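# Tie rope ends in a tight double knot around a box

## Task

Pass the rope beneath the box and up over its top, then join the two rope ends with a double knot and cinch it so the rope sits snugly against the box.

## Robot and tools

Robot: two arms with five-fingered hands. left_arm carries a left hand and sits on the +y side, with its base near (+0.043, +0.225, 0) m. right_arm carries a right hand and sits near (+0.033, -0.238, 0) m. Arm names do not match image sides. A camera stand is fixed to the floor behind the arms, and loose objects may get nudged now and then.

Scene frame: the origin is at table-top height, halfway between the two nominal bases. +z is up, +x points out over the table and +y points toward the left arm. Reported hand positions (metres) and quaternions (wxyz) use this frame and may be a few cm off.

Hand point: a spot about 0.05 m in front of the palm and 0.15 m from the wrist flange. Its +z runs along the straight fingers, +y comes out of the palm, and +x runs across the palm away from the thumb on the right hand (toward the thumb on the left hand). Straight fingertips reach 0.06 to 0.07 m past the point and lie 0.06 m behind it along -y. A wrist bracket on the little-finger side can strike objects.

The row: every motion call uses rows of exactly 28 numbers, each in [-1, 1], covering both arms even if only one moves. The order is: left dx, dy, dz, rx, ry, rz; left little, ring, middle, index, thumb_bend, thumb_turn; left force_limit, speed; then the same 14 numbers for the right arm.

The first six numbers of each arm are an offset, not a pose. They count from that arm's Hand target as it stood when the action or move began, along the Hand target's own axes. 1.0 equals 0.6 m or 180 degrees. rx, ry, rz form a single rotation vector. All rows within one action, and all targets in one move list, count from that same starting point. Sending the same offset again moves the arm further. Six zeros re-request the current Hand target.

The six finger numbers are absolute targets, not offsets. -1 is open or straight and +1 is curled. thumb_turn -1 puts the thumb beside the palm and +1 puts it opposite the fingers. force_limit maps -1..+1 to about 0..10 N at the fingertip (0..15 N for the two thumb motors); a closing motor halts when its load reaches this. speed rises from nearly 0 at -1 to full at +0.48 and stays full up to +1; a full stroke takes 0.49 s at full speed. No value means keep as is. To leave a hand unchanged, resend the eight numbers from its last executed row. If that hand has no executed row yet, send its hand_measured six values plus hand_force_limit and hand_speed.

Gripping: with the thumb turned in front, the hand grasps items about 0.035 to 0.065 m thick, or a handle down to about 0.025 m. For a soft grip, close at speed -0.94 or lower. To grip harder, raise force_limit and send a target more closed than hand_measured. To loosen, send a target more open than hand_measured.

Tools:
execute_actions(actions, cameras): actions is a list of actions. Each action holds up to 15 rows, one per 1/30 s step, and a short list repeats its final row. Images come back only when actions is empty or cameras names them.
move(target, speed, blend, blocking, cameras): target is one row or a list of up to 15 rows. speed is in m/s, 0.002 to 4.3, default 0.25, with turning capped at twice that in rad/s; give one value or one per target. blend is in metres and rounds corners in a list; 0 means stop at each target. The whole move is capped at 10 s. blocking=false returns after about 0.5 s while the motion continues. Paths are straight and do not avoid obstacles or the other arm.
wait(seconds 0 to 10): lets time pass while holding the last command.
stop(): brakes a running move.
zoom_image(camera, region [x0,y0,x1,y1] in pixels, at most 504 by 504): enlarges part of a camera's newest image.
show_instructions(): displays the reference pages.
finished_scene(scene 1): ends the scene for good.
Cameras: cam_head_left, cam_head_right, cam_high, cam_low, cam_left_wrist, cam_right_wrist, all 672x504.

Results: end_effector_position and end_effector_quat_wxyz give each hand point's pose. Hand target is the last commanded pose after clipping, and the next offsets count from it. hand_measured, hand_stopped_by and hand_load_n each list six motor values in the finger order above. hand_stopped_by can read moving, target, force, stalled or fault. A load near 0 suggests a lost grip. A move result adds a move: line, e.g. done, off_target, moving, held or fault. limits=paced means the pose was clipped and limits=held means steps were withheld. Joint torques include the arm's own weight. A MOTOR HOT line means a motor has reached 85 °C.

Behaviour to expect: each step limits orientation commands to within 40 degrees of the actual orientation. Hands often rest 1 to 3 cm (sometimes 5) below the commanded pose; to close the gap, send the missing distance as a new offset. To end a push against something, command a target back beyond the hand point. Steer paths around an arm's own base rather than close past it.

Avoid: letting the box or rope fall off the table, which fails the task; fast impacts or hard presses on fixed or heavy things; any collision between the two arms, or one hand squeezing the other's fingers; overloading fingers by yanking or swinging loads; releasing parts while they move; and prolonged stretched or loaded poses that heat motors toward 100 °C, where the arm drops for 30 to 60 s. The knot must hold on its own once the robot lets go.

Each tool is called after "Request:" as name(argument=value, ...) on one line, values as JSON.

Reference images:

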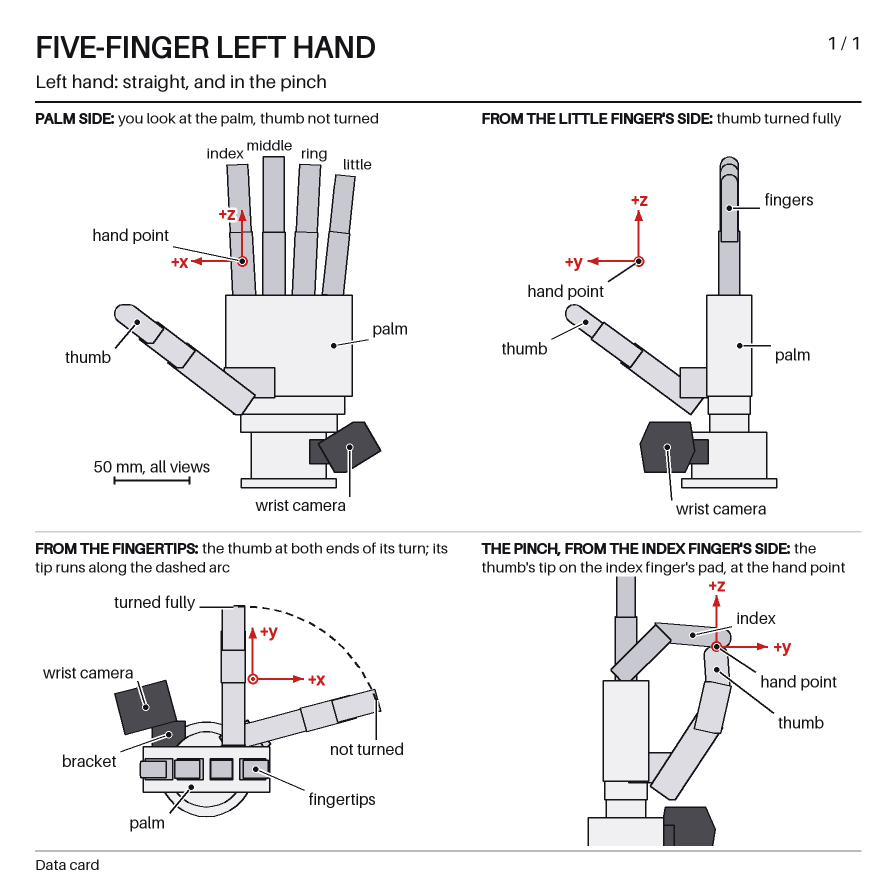

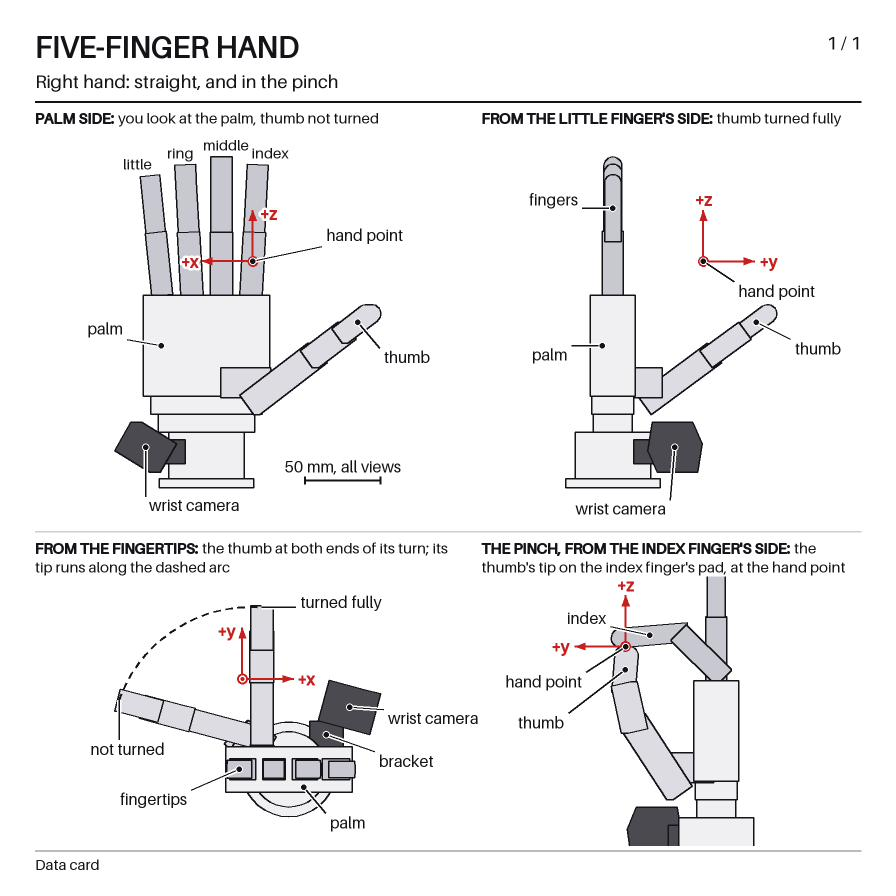

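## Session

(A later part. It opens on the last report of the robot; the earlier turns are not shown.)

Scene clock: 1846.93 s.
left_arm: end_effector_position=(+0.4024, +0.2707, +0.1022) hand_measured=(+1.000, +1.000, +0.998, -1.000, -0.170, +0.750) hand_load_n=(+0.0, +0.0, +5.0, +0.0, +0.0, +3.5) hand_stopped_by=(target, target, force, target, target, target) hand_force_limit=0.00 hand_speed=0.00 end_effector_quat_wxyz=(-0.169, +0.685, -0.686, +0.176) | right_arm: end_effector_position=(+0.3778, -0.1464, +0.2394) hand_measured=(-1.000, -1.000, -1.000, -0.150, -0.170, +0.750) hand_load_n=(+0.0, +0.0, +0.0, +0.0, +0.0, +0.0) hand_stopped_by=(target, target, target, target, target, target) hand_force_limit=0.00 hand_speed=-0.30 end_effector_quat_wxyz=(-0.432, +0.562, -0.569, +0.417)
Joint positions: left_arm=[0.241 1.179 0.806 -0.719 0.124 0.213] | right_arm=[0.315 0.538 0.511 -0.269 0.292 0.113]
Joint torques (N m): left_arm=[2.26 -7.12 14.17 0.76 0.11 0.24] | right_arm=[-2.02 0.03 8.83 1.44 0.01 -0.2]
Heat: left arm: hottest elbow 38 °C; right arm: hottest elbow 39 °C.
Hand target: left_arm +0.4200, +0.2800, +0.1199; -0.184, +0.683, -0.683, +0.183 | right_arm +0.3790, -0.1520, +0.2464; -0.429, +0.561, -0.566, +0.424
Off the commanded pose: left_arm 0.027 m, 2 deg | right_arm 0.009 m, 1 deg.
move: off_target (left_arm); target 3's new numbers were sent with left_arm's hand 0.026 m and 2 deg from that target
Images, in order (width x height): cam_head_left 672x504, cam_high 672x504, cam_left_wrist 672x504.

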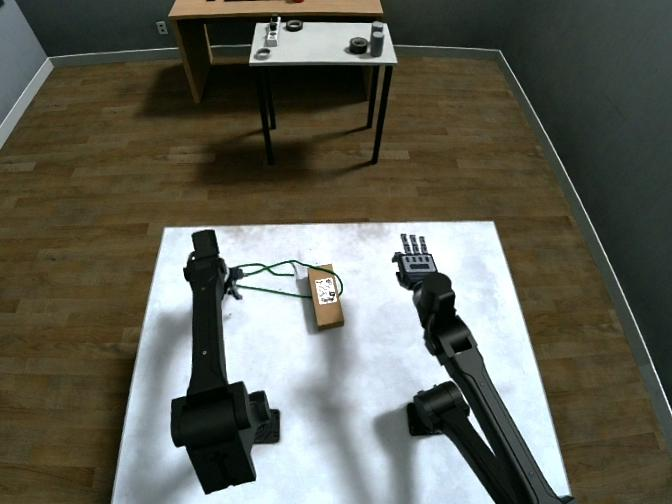

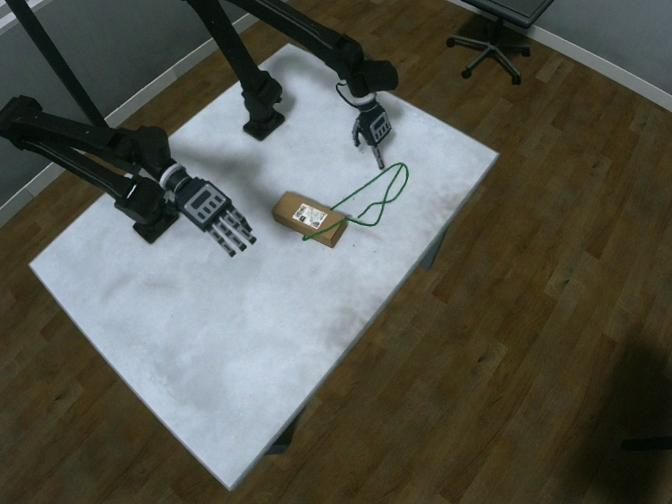

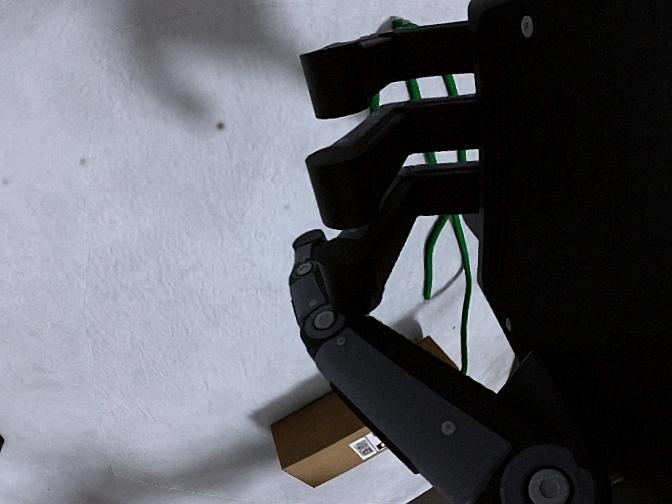

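Request:
move(target=[0.005, 0.034, 0.1055, 0, 0, 0, 1, 1, 1, -1, -0.6, 0.75, 0, 0, 0, 0, 0, 0, 0, 0, -1, -1, -1, -0.15, -0.17, 0.75, 0, -0.3], speed=0.08, cameras=["cam_left_wrist","cam_head_left","cam_high","cam_low"])

Request:
zoom_image(camera="cam_high", region=[350, 130, 430, 210])

Request:
zoom_image(camera="cam_low", region=[330, 180, 450, 270])

Scene clock: 1861.10 s.
left_arm: end_effector_position=(+0.4308, +0.2785, +0.0573) hand_measured=(+1.000, +1.000, +1.000, -1.000, -0.600, +0.750) hand_load_n=(+0.0, +0.0, +0.5, +0.0, +0.0, +0.0) hand_stopped_by=(target, target, force, target, target, target) hand_force_limit=0.00 hand_speed=0.00 end_effector_quat_wxyz=(-0.182, +0.682, -0.684, +0.182) | right_arm: end_effector_position=(+0.3778, -0.1464, +0.2394) hand_measured=(-1.000, -1.000, -1.000, -0.150, -0.170, +0.750) hand_load_n=(-0.5, +0.0, +0.0, +0.0, +0.0, +0.0) hand_stopped_by=(target, target, target, target, target, target) hand_force_limit=0.00 hand_speed=-0.30 end_effector_quat_wxyz=(-0.432, +0.562, -0.569, +0.417)
Joint positions: left_arm=[0.241 1.305 0.774 -0.532 0.119 0.213] | right_arm=[0.315 0.538 0.511 -0.269 0.292 0.113]
Joint torques (N m): left_arm=[0.91 -8.53 8.72 1.58 -0.06 0.08] | right_arm=[-2.02 0.03 8.83 1.44 0.01 -0.2]
Heat: left arm: hottest elbow 40 °C; right arm: hottest elbow 39 °C.
Hand target: left_arm +0.4341, +0.2771, +0.0549; -0.184, +0.683, -0.683, +0.183 | right_arm +0.3790, -0.1520, +0.2464; -0.429, +0.561, -0.566, +0.424
Off the commanded pose: left_arm 0.004 m, 0 deg | right_arm 0.009 m, 1 deg.
move: done
Images, in order (width x height): cam_head_left 672x504, cam_high 672x504, cam_low 672x504, cam_left_wrist 672x504.

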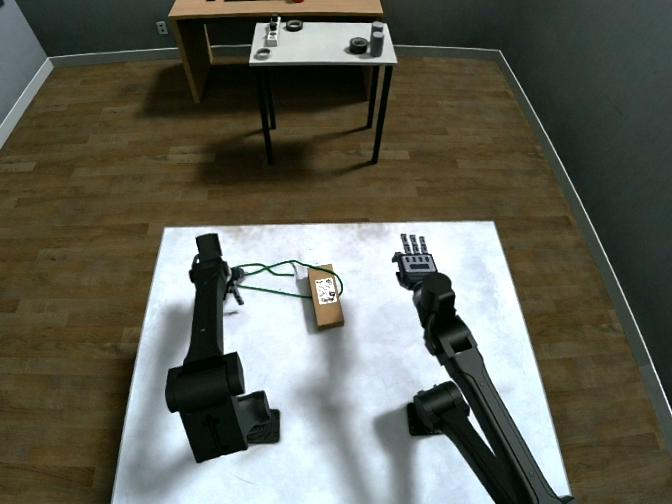

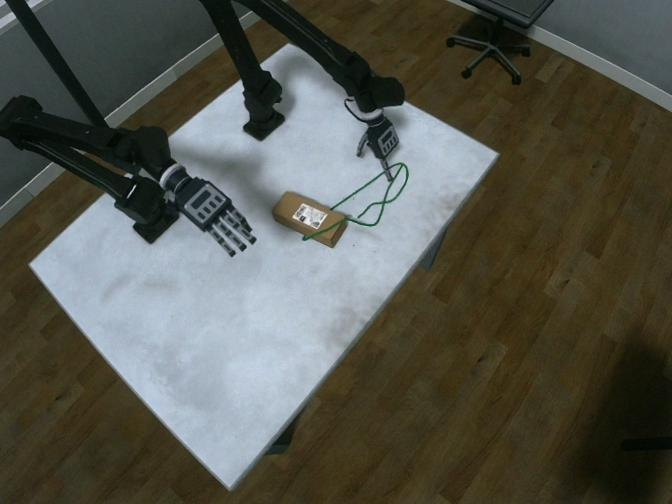

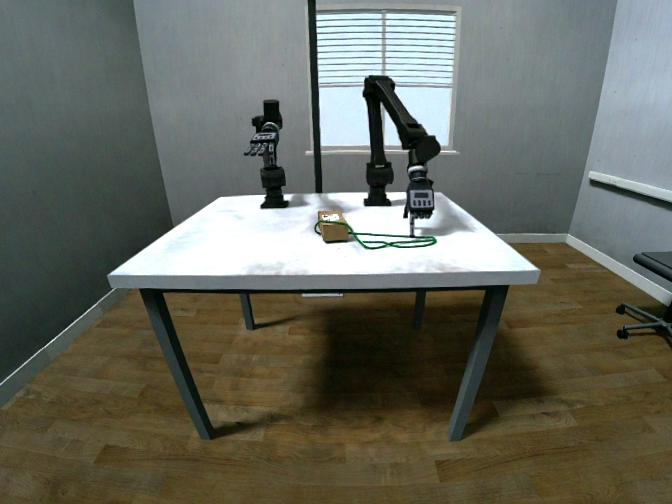

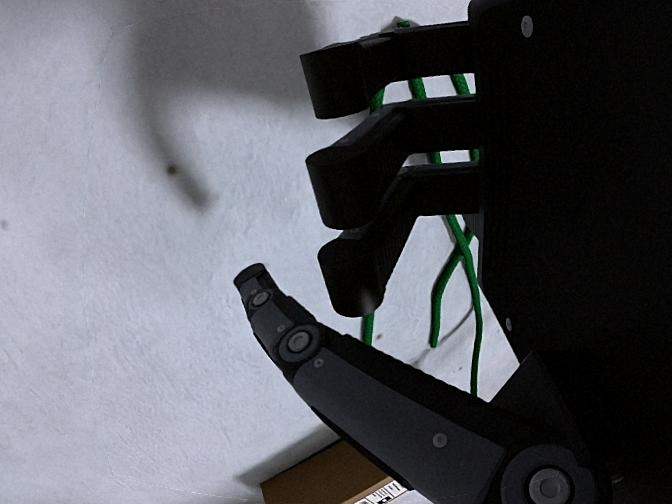

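Scaled by 6.300 from the camera's 672x504 image, which has a finer 960x720 frame.

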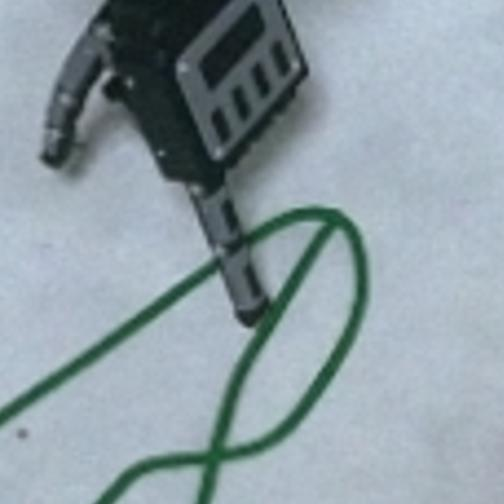

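Scaled by 4.200 from the camera's 672x504 image, which has a finer 960x720 frame.

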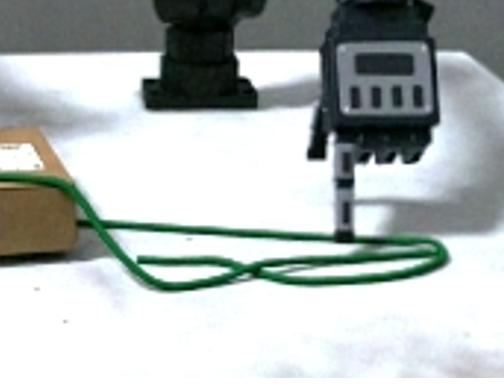

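Request:
move(target=[[-0.0333, 0.0087, -0.005, 0, 0, 0, 1, 1, 1, -1, -0.6, 0.75, 0, 0, 0, 0, 0, 0, 0, 0, -1, -1, -1, -0.15, -0.17, 0.75, 0, -0.3],[-0.0333, 0.0212, 0.0167, 0, 0, 0, 1, 1, 1, -1, -0.6, 0.75, 0, 0, 0, 0, 0, 0, 0, 0, -1, -1, -1, -0.15, -0.17, 0.75, 0, -0.3]], speed=0.05, cameras=["cam_left_wrist","cam_high","cam_low"])

Request:
zoom_image(camera="cam_high", region=[350, 130, 430, 210])

Request:
zoom_image(camera="cam_low", region=[330, 180, 450, 270])

Scene clock: 1884.43 s.
left_arm: end_effector_position=(+0.4271, +0.2915, +0.0438) hand_measured=(+1.000, +1.000, +1.000, -1.000, -0.600, +0.750) hand_load_n=(+0.0, +0.0, +0.0, +0.0, +0.0, +0.0) hand_stopped_by=(target, target, force, target, target, target) hand_force_limit=0.00 hand_speed=0.00 end_effector_quat_wxyz=(-0.181, +0.682, -0.684, +0.184) | right_arm: end_effector_position=(+0.3778, -0.1464, +0.2394) hand_measured=(-1.000, -1.000, -1.000, -0.150, -0.170, +0.750) hand_load_n=(+0.0, -0.5, +0.0, +0.0, +0.0, +0.0) hand_stopped_by=(target, target, target, target, target, target) hand_force_limit=0.00 hand_speed=-0.30 end_effector_quat_wxyz=(-0.432, +0.562, -0.569, +0.417)
Joint positions: left_arm=[0.282 1.327 0.753 -0.492 0.144 0.248] | right_arm=[0.315 0.538 0.511 -0.269 0.292 0.113]
Joint torques (N m): left_arm=[2.14 -8.47 8.38 1.62 0.11 0.24] | right_arm=[-2.02 0.03 8.81 1.46 0.01 -0.2]
Heat: left arm: hottest elbow 39 °C; right arm: hottest elbow 39 °C.
Hand target: left_arm +0.4282, +0.2969, +0.0400; -0.184, +0.683, -0.683, +0.183 | right_arm +0.3790, -0.1520, +0.2464; -0.429, +0.561, -0.566, +0.424
Off the commanded pose: left_arm 0.007 m, 0 deg | right_arm 0.009 m, 1 deg.
move: done
Images, in order (width x height): cam_high 672x504, cam_low 672x504, cam_left_wrist 672x504.

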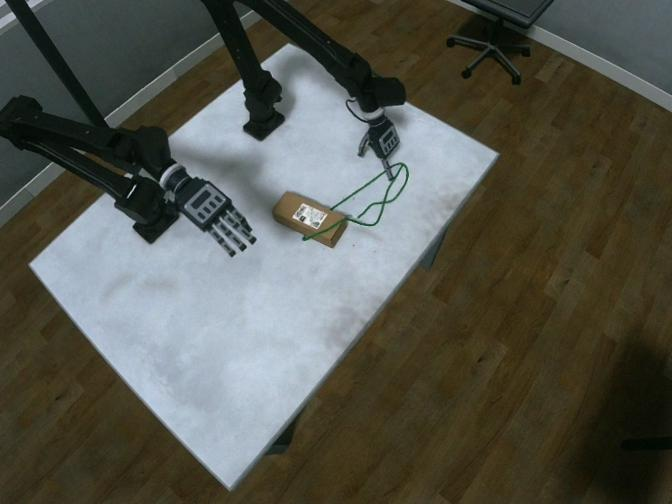

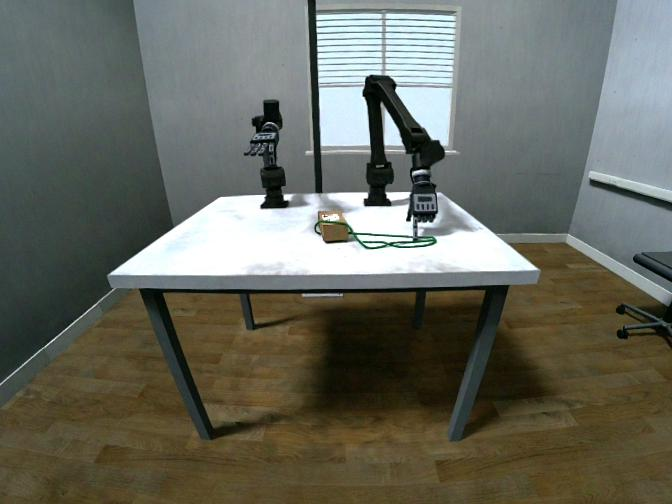

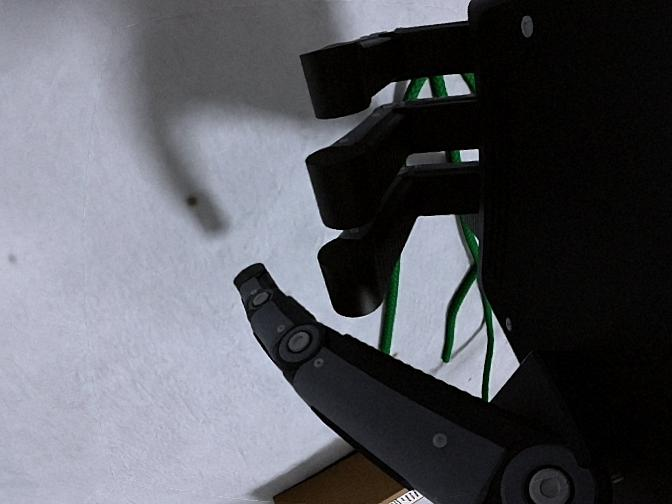

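Scaled by 6.300 from the camera's 672x504 image, which has a finer 960x720 frame.

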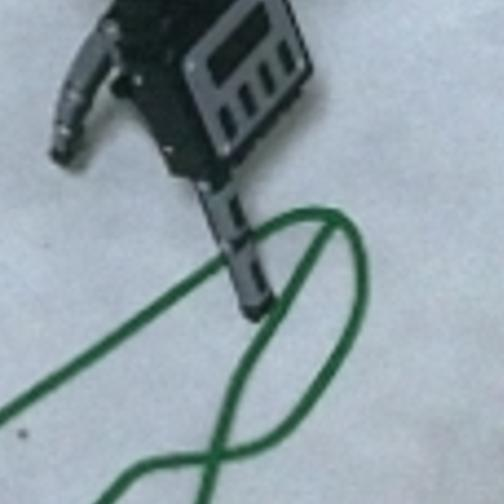

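Scaled by 4.200 from the camera's 672x504 image, which has a finer 960x720 frame.

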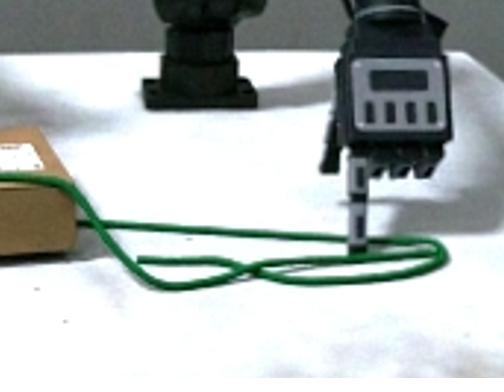

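Request:
execute_actions(actions=[])

Scene clock: 1911.13 s.
left_arm: end_effector_position=(+0.4272, +0.2916, +0.0438) hand_measured=(+1.000, +1.000, +1.000, -1.000, -0.600, +0.750) hand_load_n=(+0.0, +0.0, +0.0, -0.5, +0.0, +0.0) hand_stopped_by=(target, target, force, target, target, target) hand_force_limit=0.00 hand_speed=0.00 end_effector_quat_wxyz=(-0.182, +0.682, -0.684, +0.184) | right_arm: end_effector_position=(+0.3778, -0.1464, +0.2394) hand_measured=(-1.000, -1.000, -1.000, -0.150, -0.170, +0.750) hand_load_n=(+0.0, +0.0, +0.0, +0.0, +0.0, +0.0) hand_stopped_by=(target, target, target, target, target, target) hand_force_limit=0.00 hand_speed=-0.30 end_effector_quat_wxyz=(-0.432, +0.562, -0.569, +0.417)
Joint positions: left_arm=[0.282 1.327 0.753 -0.491 0.144 0.248] | right_arm=[0.315 0.538 0.511 -0.269 0.292 0.113]
Joint velocities: within noise
Joint torques (N m): left_arm=[2.14 -8.41 8.42 1.58 0.11 0.25] | right_arm=[-2.08 -0.03 8.81 1.44 0.01 -0.2]
Heat: left arm: hottest elbow 39 °C; right arm: hottest elbow 39 °C.
Hand target: left_arm +0.4282, +0.2970, +0.0400; -0.184, +0.683, -0.683, +0.183 | right_arm +0.3790, -0.1520, +0.2464; -0.429, +0.561, -0.566, +0.424
Off the commanded pose: left_arm 0.007 m, 0 deg | right_arm 0.009 m, 1 deg.

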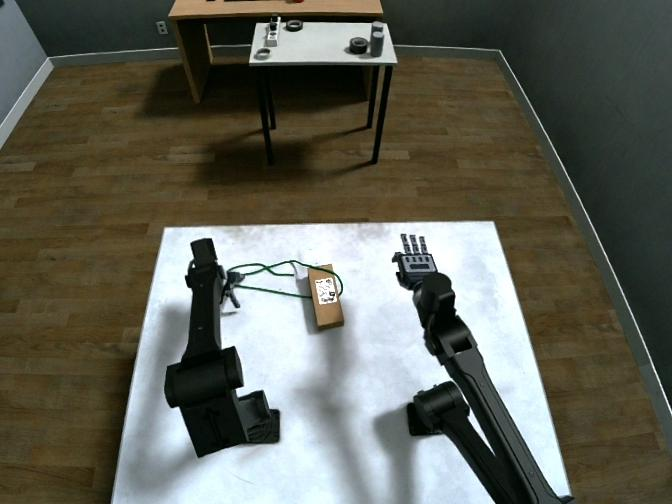

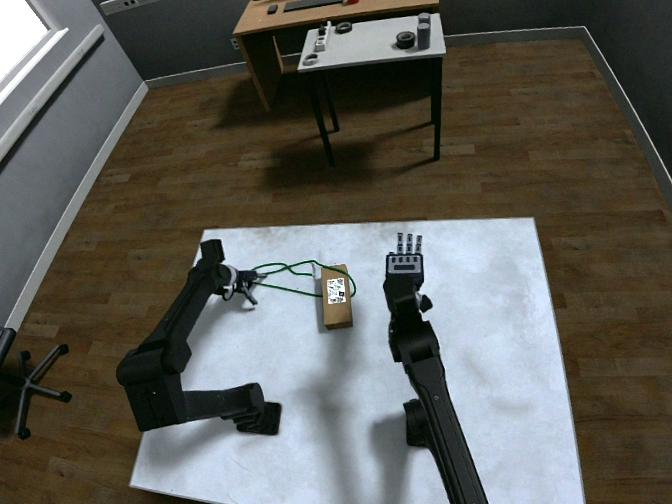

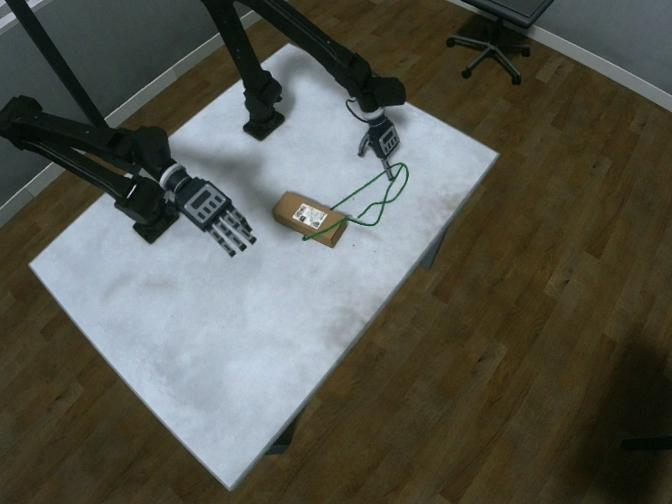

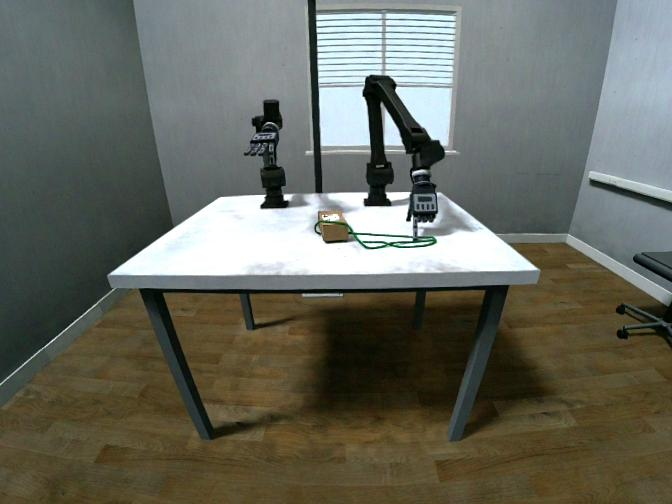

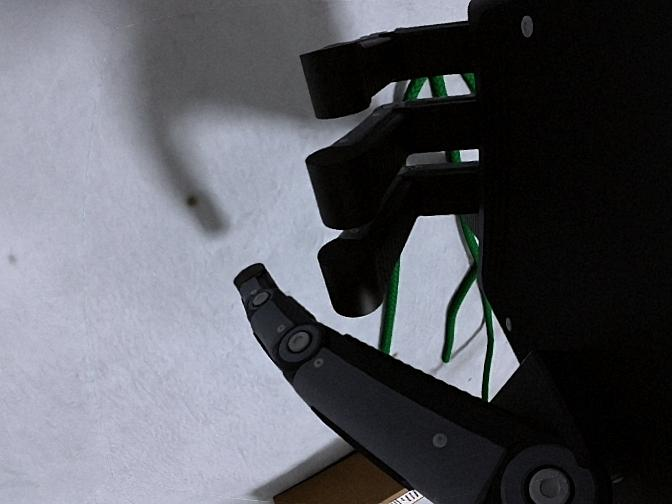

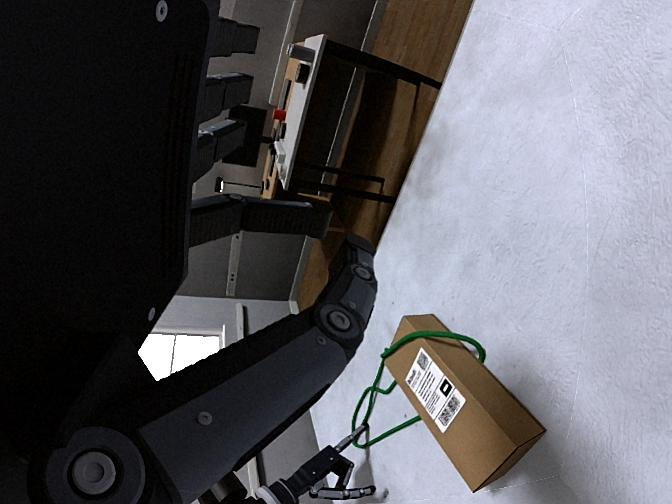

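Request:
zoom_image(camera="cam_high", region=[260, 130, 430, 260])

Request:
zoom_image(camera="cam_head_right", region=[210, 230, 380, 340])

Scaled by 2.965 from the camera's 672x504 image, which has a finer 960x720 frame.

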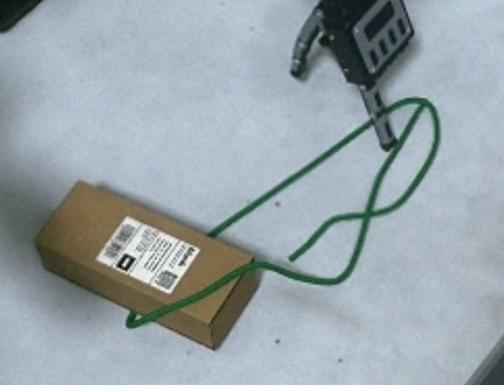

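Scaled by 2.965 from the camera's 672x504 image, which has a finer 960x720 frame.

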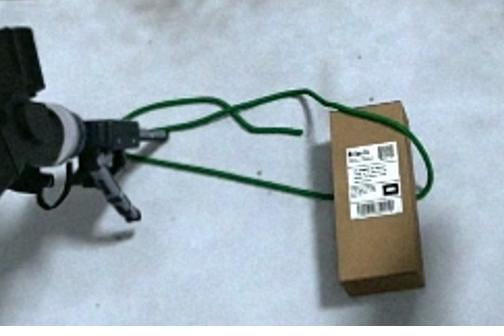

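Request:
move(target=[[0,-0.0394,-0.035,0,0,0,1,1,1,-1,-0.6,0.75,0,0,0,0,0,0,0,0,-1,-1,-1,-0.15,-0.17,0.75,0,-0.3],[0,-0.0116,0.0112,0,0,0,1,1,1,-1,-0.6,0.75,0,0,0,0,0,0,0,0,-1,-1,-1,-0.15,-0.17,0.75,0,-0.3]], speed=0.08, cameras=["cam_high","cam_left_wrist"])

Scene clock: 1920.17 s.
left_arm: end_effector_position=(+0.4360, +0.2943, +0.0430) hand_measured=(+1.000, +1.000, +1.000, -1.000, -0.600, +0.750) hand_load_n=(+0.0, +0.0, +0.0, +0.0, +0.0, +0.0) hand_stopped_by=(target, target, force, target, target, target) hand_force_limit=0.00 hand_speed=0.00 end_effector_quat_wxyz=(-0.183, +0.682, -0.684, +0.185) | right_arm: end_effector_position=(+0.3778, -0.1464, +0.2394) hand_measured=(-1.000, -1.000, -1.000, -0.150, -0.170, +0.750) hand_load_n=(+0.0, +0.0, +0.0, +0.0, +0.0, +0.0) hand_stopped_by=(target, target, target, target, target, target) hand_force_limit=0.00 hand_speed=-0.30 end_effector_quat_wxyz=(-0.432, +0.562, -0.569, +0.417)
Joint positions: left_arm=[0.282 1.351 0.771 -0.482 0.143 0.248] | right_arm=[0.315 0.538 0.511 -0.269 0.292 0.113]
Joint torques (N m): left_arm=[1.67 -8.41 8.42 1.61 -0.01 0.18] | right_arm=[-2.02 0.03 8.83 1.46 0.01 -0.2]
Heat: left arm: hottest elbow 39 °C; right arm: hottest elbow 39 °C.
Hand target: left_arm +0.4375, +0.2969, +0.0375; -0.184, +0.683, -0.683, +0.183 | right_arm +0.3790, -0.1520, +0.2464; -0.429, +0.561, -0.566, +0.424
Off the commanded pose: left_arm 0.006 m, 0 deg | right_arm 0.009 m, 1 deg.
move: done
Images, in order (width x height): cam_high 672x504, cam_left_wrist 672x504.

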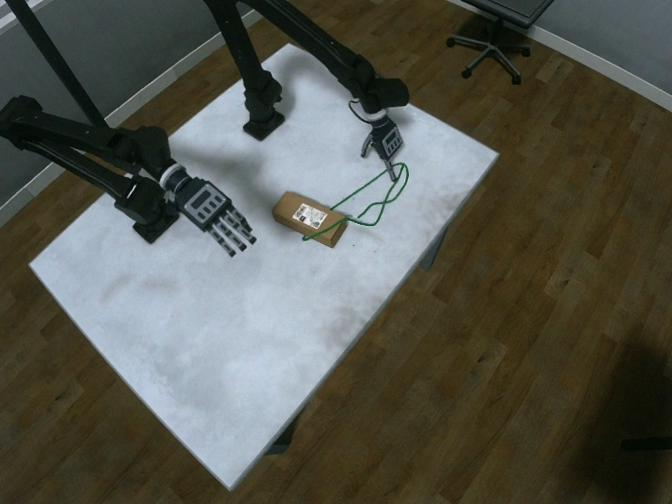

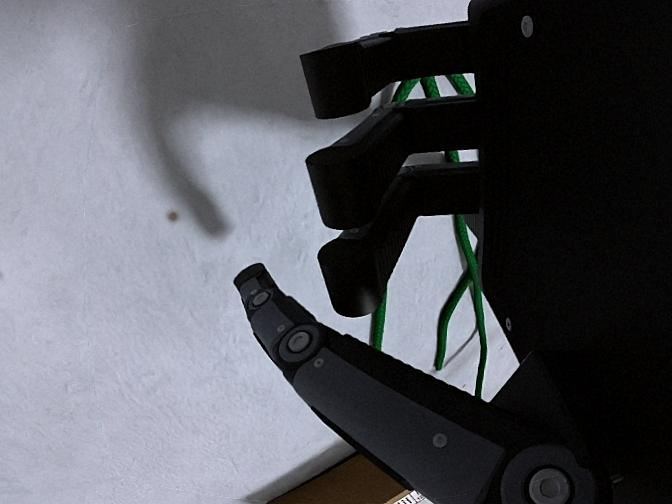

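Request:
zoom_image(camera="cam_high", region=[340, 140, 430, 240])

Scaled by 5.040 from the camera's 672x504 image, which has a finer 960x720 frame.

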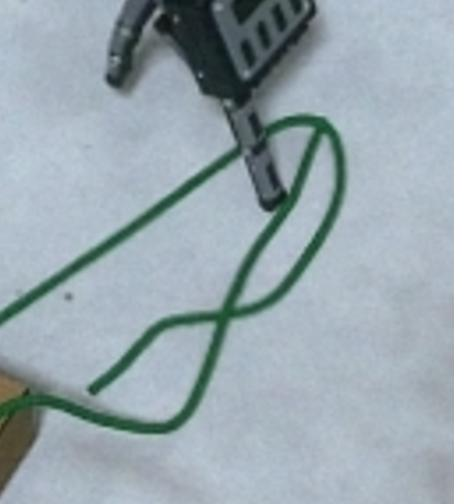

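Request:
move(target=[[0,-0.0409,-0.0334,0,0,0,1,1,1,-1,-0.6,0.75,0,0,0,0,0,0,0,0,-1,-1,-1,-0.15,-0.17,0.75,0,-0.3],[0,-0.0130,0.0118,0,0,0,1,1,1,-1,-0.6,0.75,0,0,0,0,0,0,0,0,-1,-1,-1,-0.15,-0.17,0.75,0,-0.3]], speed=0.08, cameras=["cam_high"])

Request:
zoom_image(camera="cam_high", region=[340, 140, 430, 240])

Scene clock: 1928.30 s.
left_arm: end_effector_position=(+0.4457, +0.2975, +0.0427) hand_measured=(+1.000, +1.000, +1.000, -1.000, -0.600, +0.750) hand_load_n=(+0.0, +0.5, +0.0, +0.0, +0.0, +0.0) hand_stopped_by=(target, target, force, target, target, target) hand_force_limit=0.00 hand_speed=0.00 end_effector_quat_wxyz=(-0.187, +0.681, -0.683, +0.185) | right_arm: end_effector_position=(+0.3778, -0.1464, +0.2394) hand_measured=(-1.000, -1.000, -1.000, -0.150, -0.170, +0.750) hand_load_n=(+0.0, +0.0, +0.0, +0.0, +0.0, +0.0) hand_stopped_by=(target, target, target, target, target, target) hand_force_limit=0.00 hand_speed=-0.30 end_effector_quat_wxyz=(-0.432, +0.562, -0.569, +0.417)
Joint positions: left_arm=[0.282 1.375 0.792 -0.473 0.141 0.248] | right_arm=[0.315 0.538 0.511 -0.269 0.292 0.113]
Joint torques (N m): left_arm=[0.97 -8.29 8.53 1.62 -0.06 0.11] | right_arm=[-2.08 0.03 8.83 1.46 0.01 -0.2]
Heat: left arm: hottest elbow 39 °C; right arm: hottest elbow 39 °C.
Hand target: left_arm +0.4479, +0.2969, +0.0354; -0.184, +0.683, -0.683, +0.184 | right_arm +0.3790, -0.1520, +0.2464; -0.429, +0.561, -0.566, +0.424
Off the commanded pose: left_arm 0.008 m, 0 deg | right_arm 0.009 m, 1 deg.
move: done
Images, in order (width x height): cam_high 672x504.

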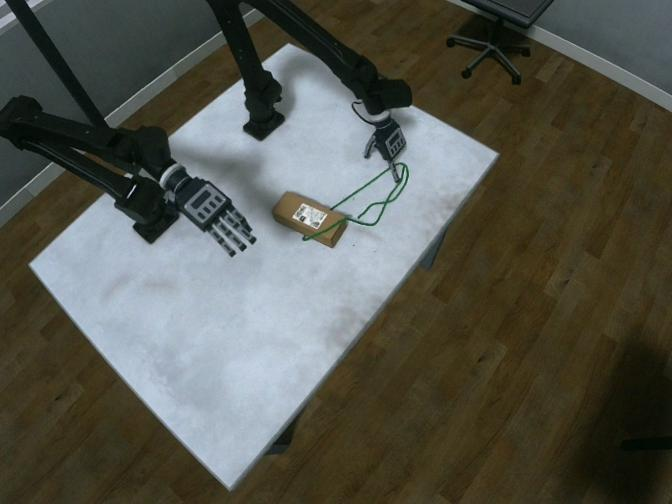

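Scaled by 5.040 from the camera's 672x504 image, which has a finer 960x720 frame.

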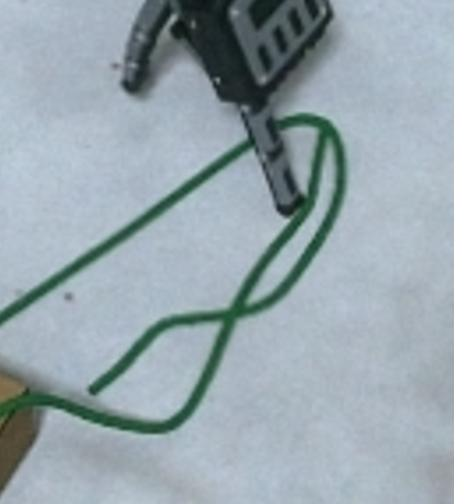

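Request:
move(target=[[0,-0.025,-0.0433,0,0,0,1,1,1,-1,-0.6,0.75,0,0,0,0,0,0,0,0,-1,-1,-1,-0.15,-0.17,0.75,0,-0.3],[0,-0.0409,-0.0341,0,0,0,1,1,1,-1,-0.6,0.75,0,0,0,0,0,0,0,0,-1,-1,-1,-0.15,-0.17,0.75,0,-0.3]], speed=0.08, cameras=["cam_high"])

Request:
zoom_image(camera="cam_high", region=[340, 140, 430, 240])

Scene clock: 1946.33 s.
left_arm: end_effector_position=(+0.4396, +0.2964, +0.0522) hand_measured=(+1.000, +1.000, +1.000, -1.000, -0.600, +0.750) hand_load_n=(+0.0, +0.0, +0.0, +0.0, +0.0, +0.0) hand_stopped_by=(target, target, force, target, target, target) hand_force_limit=0.00 hand_speed=0.00 end_effector_quat_wxyz=(-0.174, +0.686, -0.684, +0.176) | right_arm: end_effector_position=(+0.3778, -0.1464, +0.2394) hand_measured=(-1.000, -1.000, -1.000, -0.150, -0.170, +0.750) hand_load_n=(+0.0, +0.0, +0.0, +0.0, +0.0, +0.0) hand_stopped_by=(target, target, target, target, target, target) hand_force_limit=0.00 hand_speed=-0.30 end_effector_quat_wxyz=(-0.432, +0.562, -0.569, +0.417)
Joint positions: left_arm=[0.282 1.361 0.816 -0.543 0.137 0.246] | right_arm=[0.315 0.538 0.511 -0.269 0.292 0.113]
Joint torques (N m): left_arm=[0.32 -9.05 12.93 0.77 -0.05 0.07] | right_arm=[-2.02 0.03 8.81 1.44 0.02 -0.2]
Heat: left arm: hottest elbow 38 °C; right arm: hottest elbow 39 °C.
Hand target: left_arm +0.4588, +0.2969, +0.0653; -0.184, +0.683, -0.683, +0.183 | right_arm +0.3790, -0.1520, +0.2464; -0.429, +0.561, -0.566, +0.424
Off the commanded pose: left_arm 0.023 m, 1 deg | right_arm 0.009 m, 1 deg.
move: off_target (left_arm)
Images, in order (width x height): cam_high 672x504.

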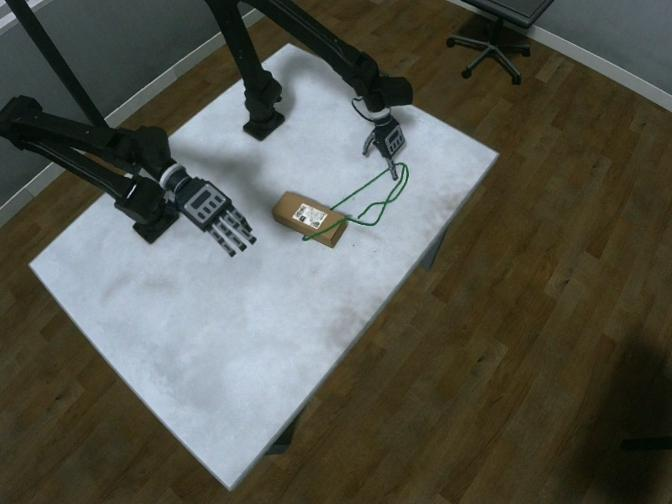

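Scaled by 5.040 from the camera's 672x504 image, which has a finer 960x720 frame.

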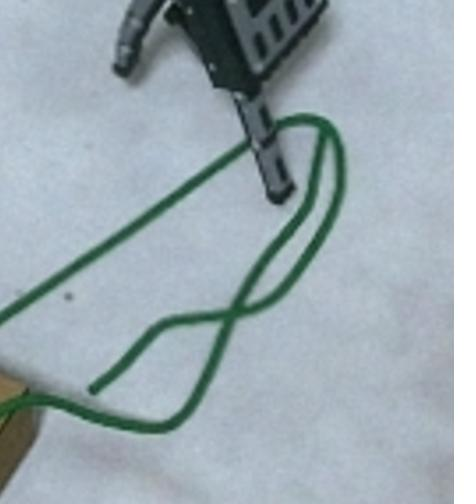

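Request:
move(target=[[0,-0.0299,0.0115,0,0,0,1,1,1,-1,-0.6,0.75,0,0,0,0,0,0,0,0,-1,-1,-1,-0.15,-0.17,0.75,0,-0.3]], speed=0.08, cameras=["cam_high"])

Request:
zoom_image(camera="cam_high", region=[340, 140, 430, 240])

Scene clock: 1954.00 s.
left_arm: end_effector_position=(+0.4579, +0.2976, +0.0551) hand_measured=(+1.000, +1.000, +1.000, -1.000, -0.600, +0.750) hand_load_n=(+0.0, +0.0, +0.0, +0.0, +0.0, +0.0) hand_stopped_by=(target, target, force, target, target, target) hand_force_limit=0.00 hand_speed=0.00 end_effector_quat_wxyz=(-0.174, +0.687, -0.684, +0.176) | right_arm: end_effector_position=(+0.3778, -0.1464, +0.2394) hand_measured=(-1.000, -1.000, -1.000, -0.150, -0.170, +0.750) hand_load_n=(+0.0, -0.5, +0.0, +0.0, +0.0, +0.0) hand_stopped_by=(target, target, target, target, target, target) hand_force_limit=0.00 hand_speed=-0.30 end_effector_quat_wxyz=(-0.432, +0.562, -0.569, +0.417)
Joint positions: left_arm=[0.271 1.403 0.865 -0.549 0.131 0.235] | right_arm=[0.315 0.538 0.511 -0.269 0.292 0.113]
Joint torques (N m): left_arm=[0.21 -9.64 13.15 0.75 -0.05 0.06] | right_arm=[-2.02 0.03 8.83 1.44 0.01 -0.19]
Heat: left arm: hottest elbow 39 °C; right arm: hottest elbow 39 °C.
Hand target: left_arm +0.4779, +0.2969, +0.0685; -0.184, +0.683, -0.683, +0.183 | right_arm +0.3790, -0.1520, +0.2464; -0.429, +0.561, -0.566, +0.424
Off the commanded pose: left_arm 0.024 m, 1 deg | right_arm 0.009 m, 1 deg.
move: off_target (left_arm)
Images, in order (width x height): cam_high 672x504.

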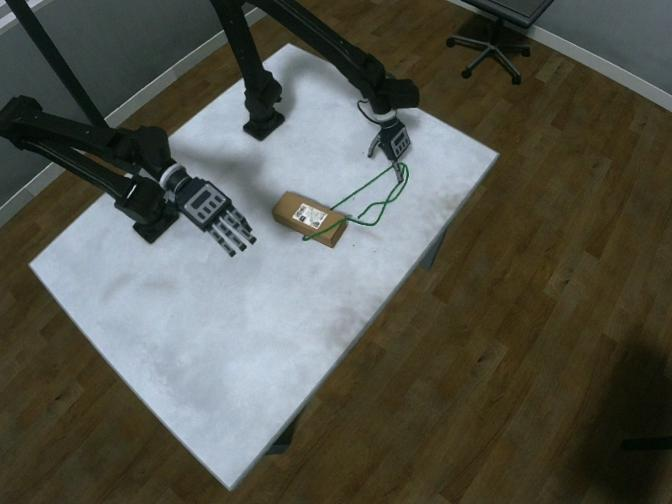

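Scaled by 5.040 from the camera's 672x504 image, which has a finer 960x720 frame.

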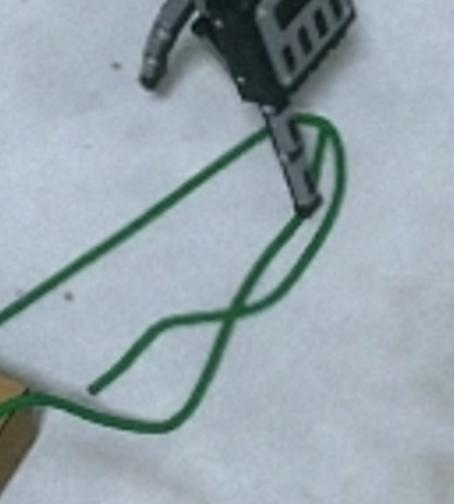

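Request:
move(target=[[0,0.0469,0.0278,0,0,0,1,1,1,-1,-0.6,0.75,0,0,0,0,0,0,0,0,-1,-1,-1,-0.15,-0.17,0.75,0,-0.3]], speed=0.04, cameras=["cam_high"])

Request:
zoom_image(camera="cam_high", region=[340, 140, 430, 240])

Scene clock: 1960.93 s.
left_arm: end_effector_position=(+0.4608, +0.2981, +0.0458) hand_measured=(+1.000, +1.000, +1.000, -1.000, -0.600, +0.750) hand_load_n=(+0.0, +0.0, +0.0, +0.0, +0.0, +0.0) hand_stopped_by=(target, target, force, target, target, target) hand_force_limit=0.00 hand_speed=0.00 end_effector_quat_wxyz=(-0.186, +0.683, -0.682, +0.184) | right_arm: end_effector_position=(+0.3778, -0.1464, +0.2394) hand_measured=(-1.000, -1.000, -1.000, -0.150, -0.170, +0.750) hand_load_n=(+0.0, +0.0, +0.0, +0.0, +0.0, +0.0) hand_stopped_by=(target, target, target, target, target, target) hand_force_limit=0.00 hand_speed=-0.30 end_effector_quat_wxyz=(-0.432, +0.562, -0.569, +0.417)
Joint positions: left_arm=[0.271 1.409 0.837 -0.486 0.132 0.235] | right_arm=[0.315 0.538 0.511 -0.269 0.292 0.113]
Joint torques (N m): left_arm=[1.08 -9.52 8.24 1.58 0.1 0.15] | right_arm=[-2.02 -0.03 8.81 1.46 0.01 -0.2]
Heat: left arm: hottest elbow 39 °C; right arm: hottest elbow 39 °C.
Hand target: left_arm +0.4618, +0.2969, +0.0398; -0.184, +0.683, -0.683, +0.183 | right_arm +0.3790, -0.1520, +0.2464; -0.429, +0.561, -0.566, +0.424
Off the commanded pose: left_arm 0.006 m, 0 deg | right_arm 0.009 m, 1 deg.
move: done
Images, in order (width x height): cam_high 672x504.

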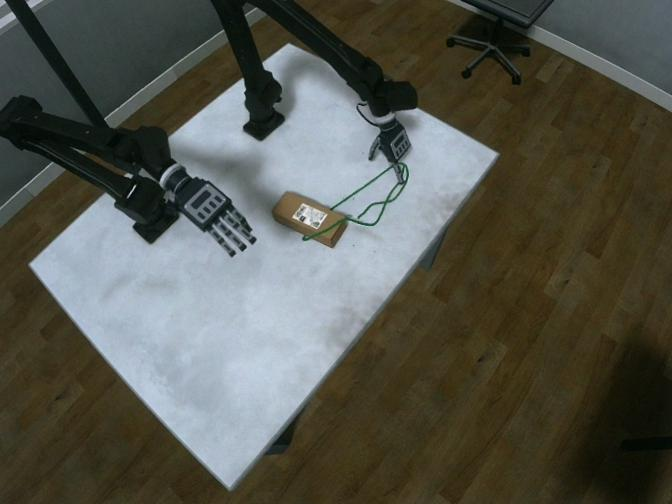

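Scaled by 5.040 from the camera's 672x504 image, which has a finer 960x720 frame.

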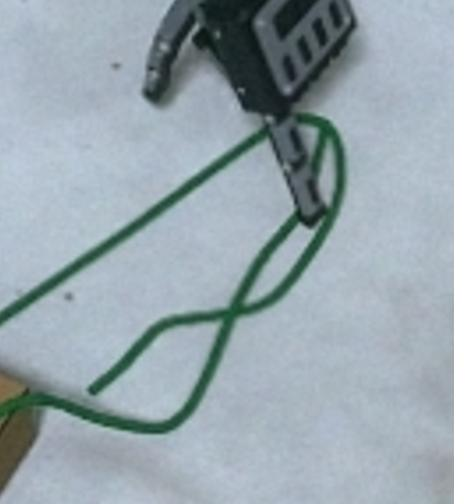

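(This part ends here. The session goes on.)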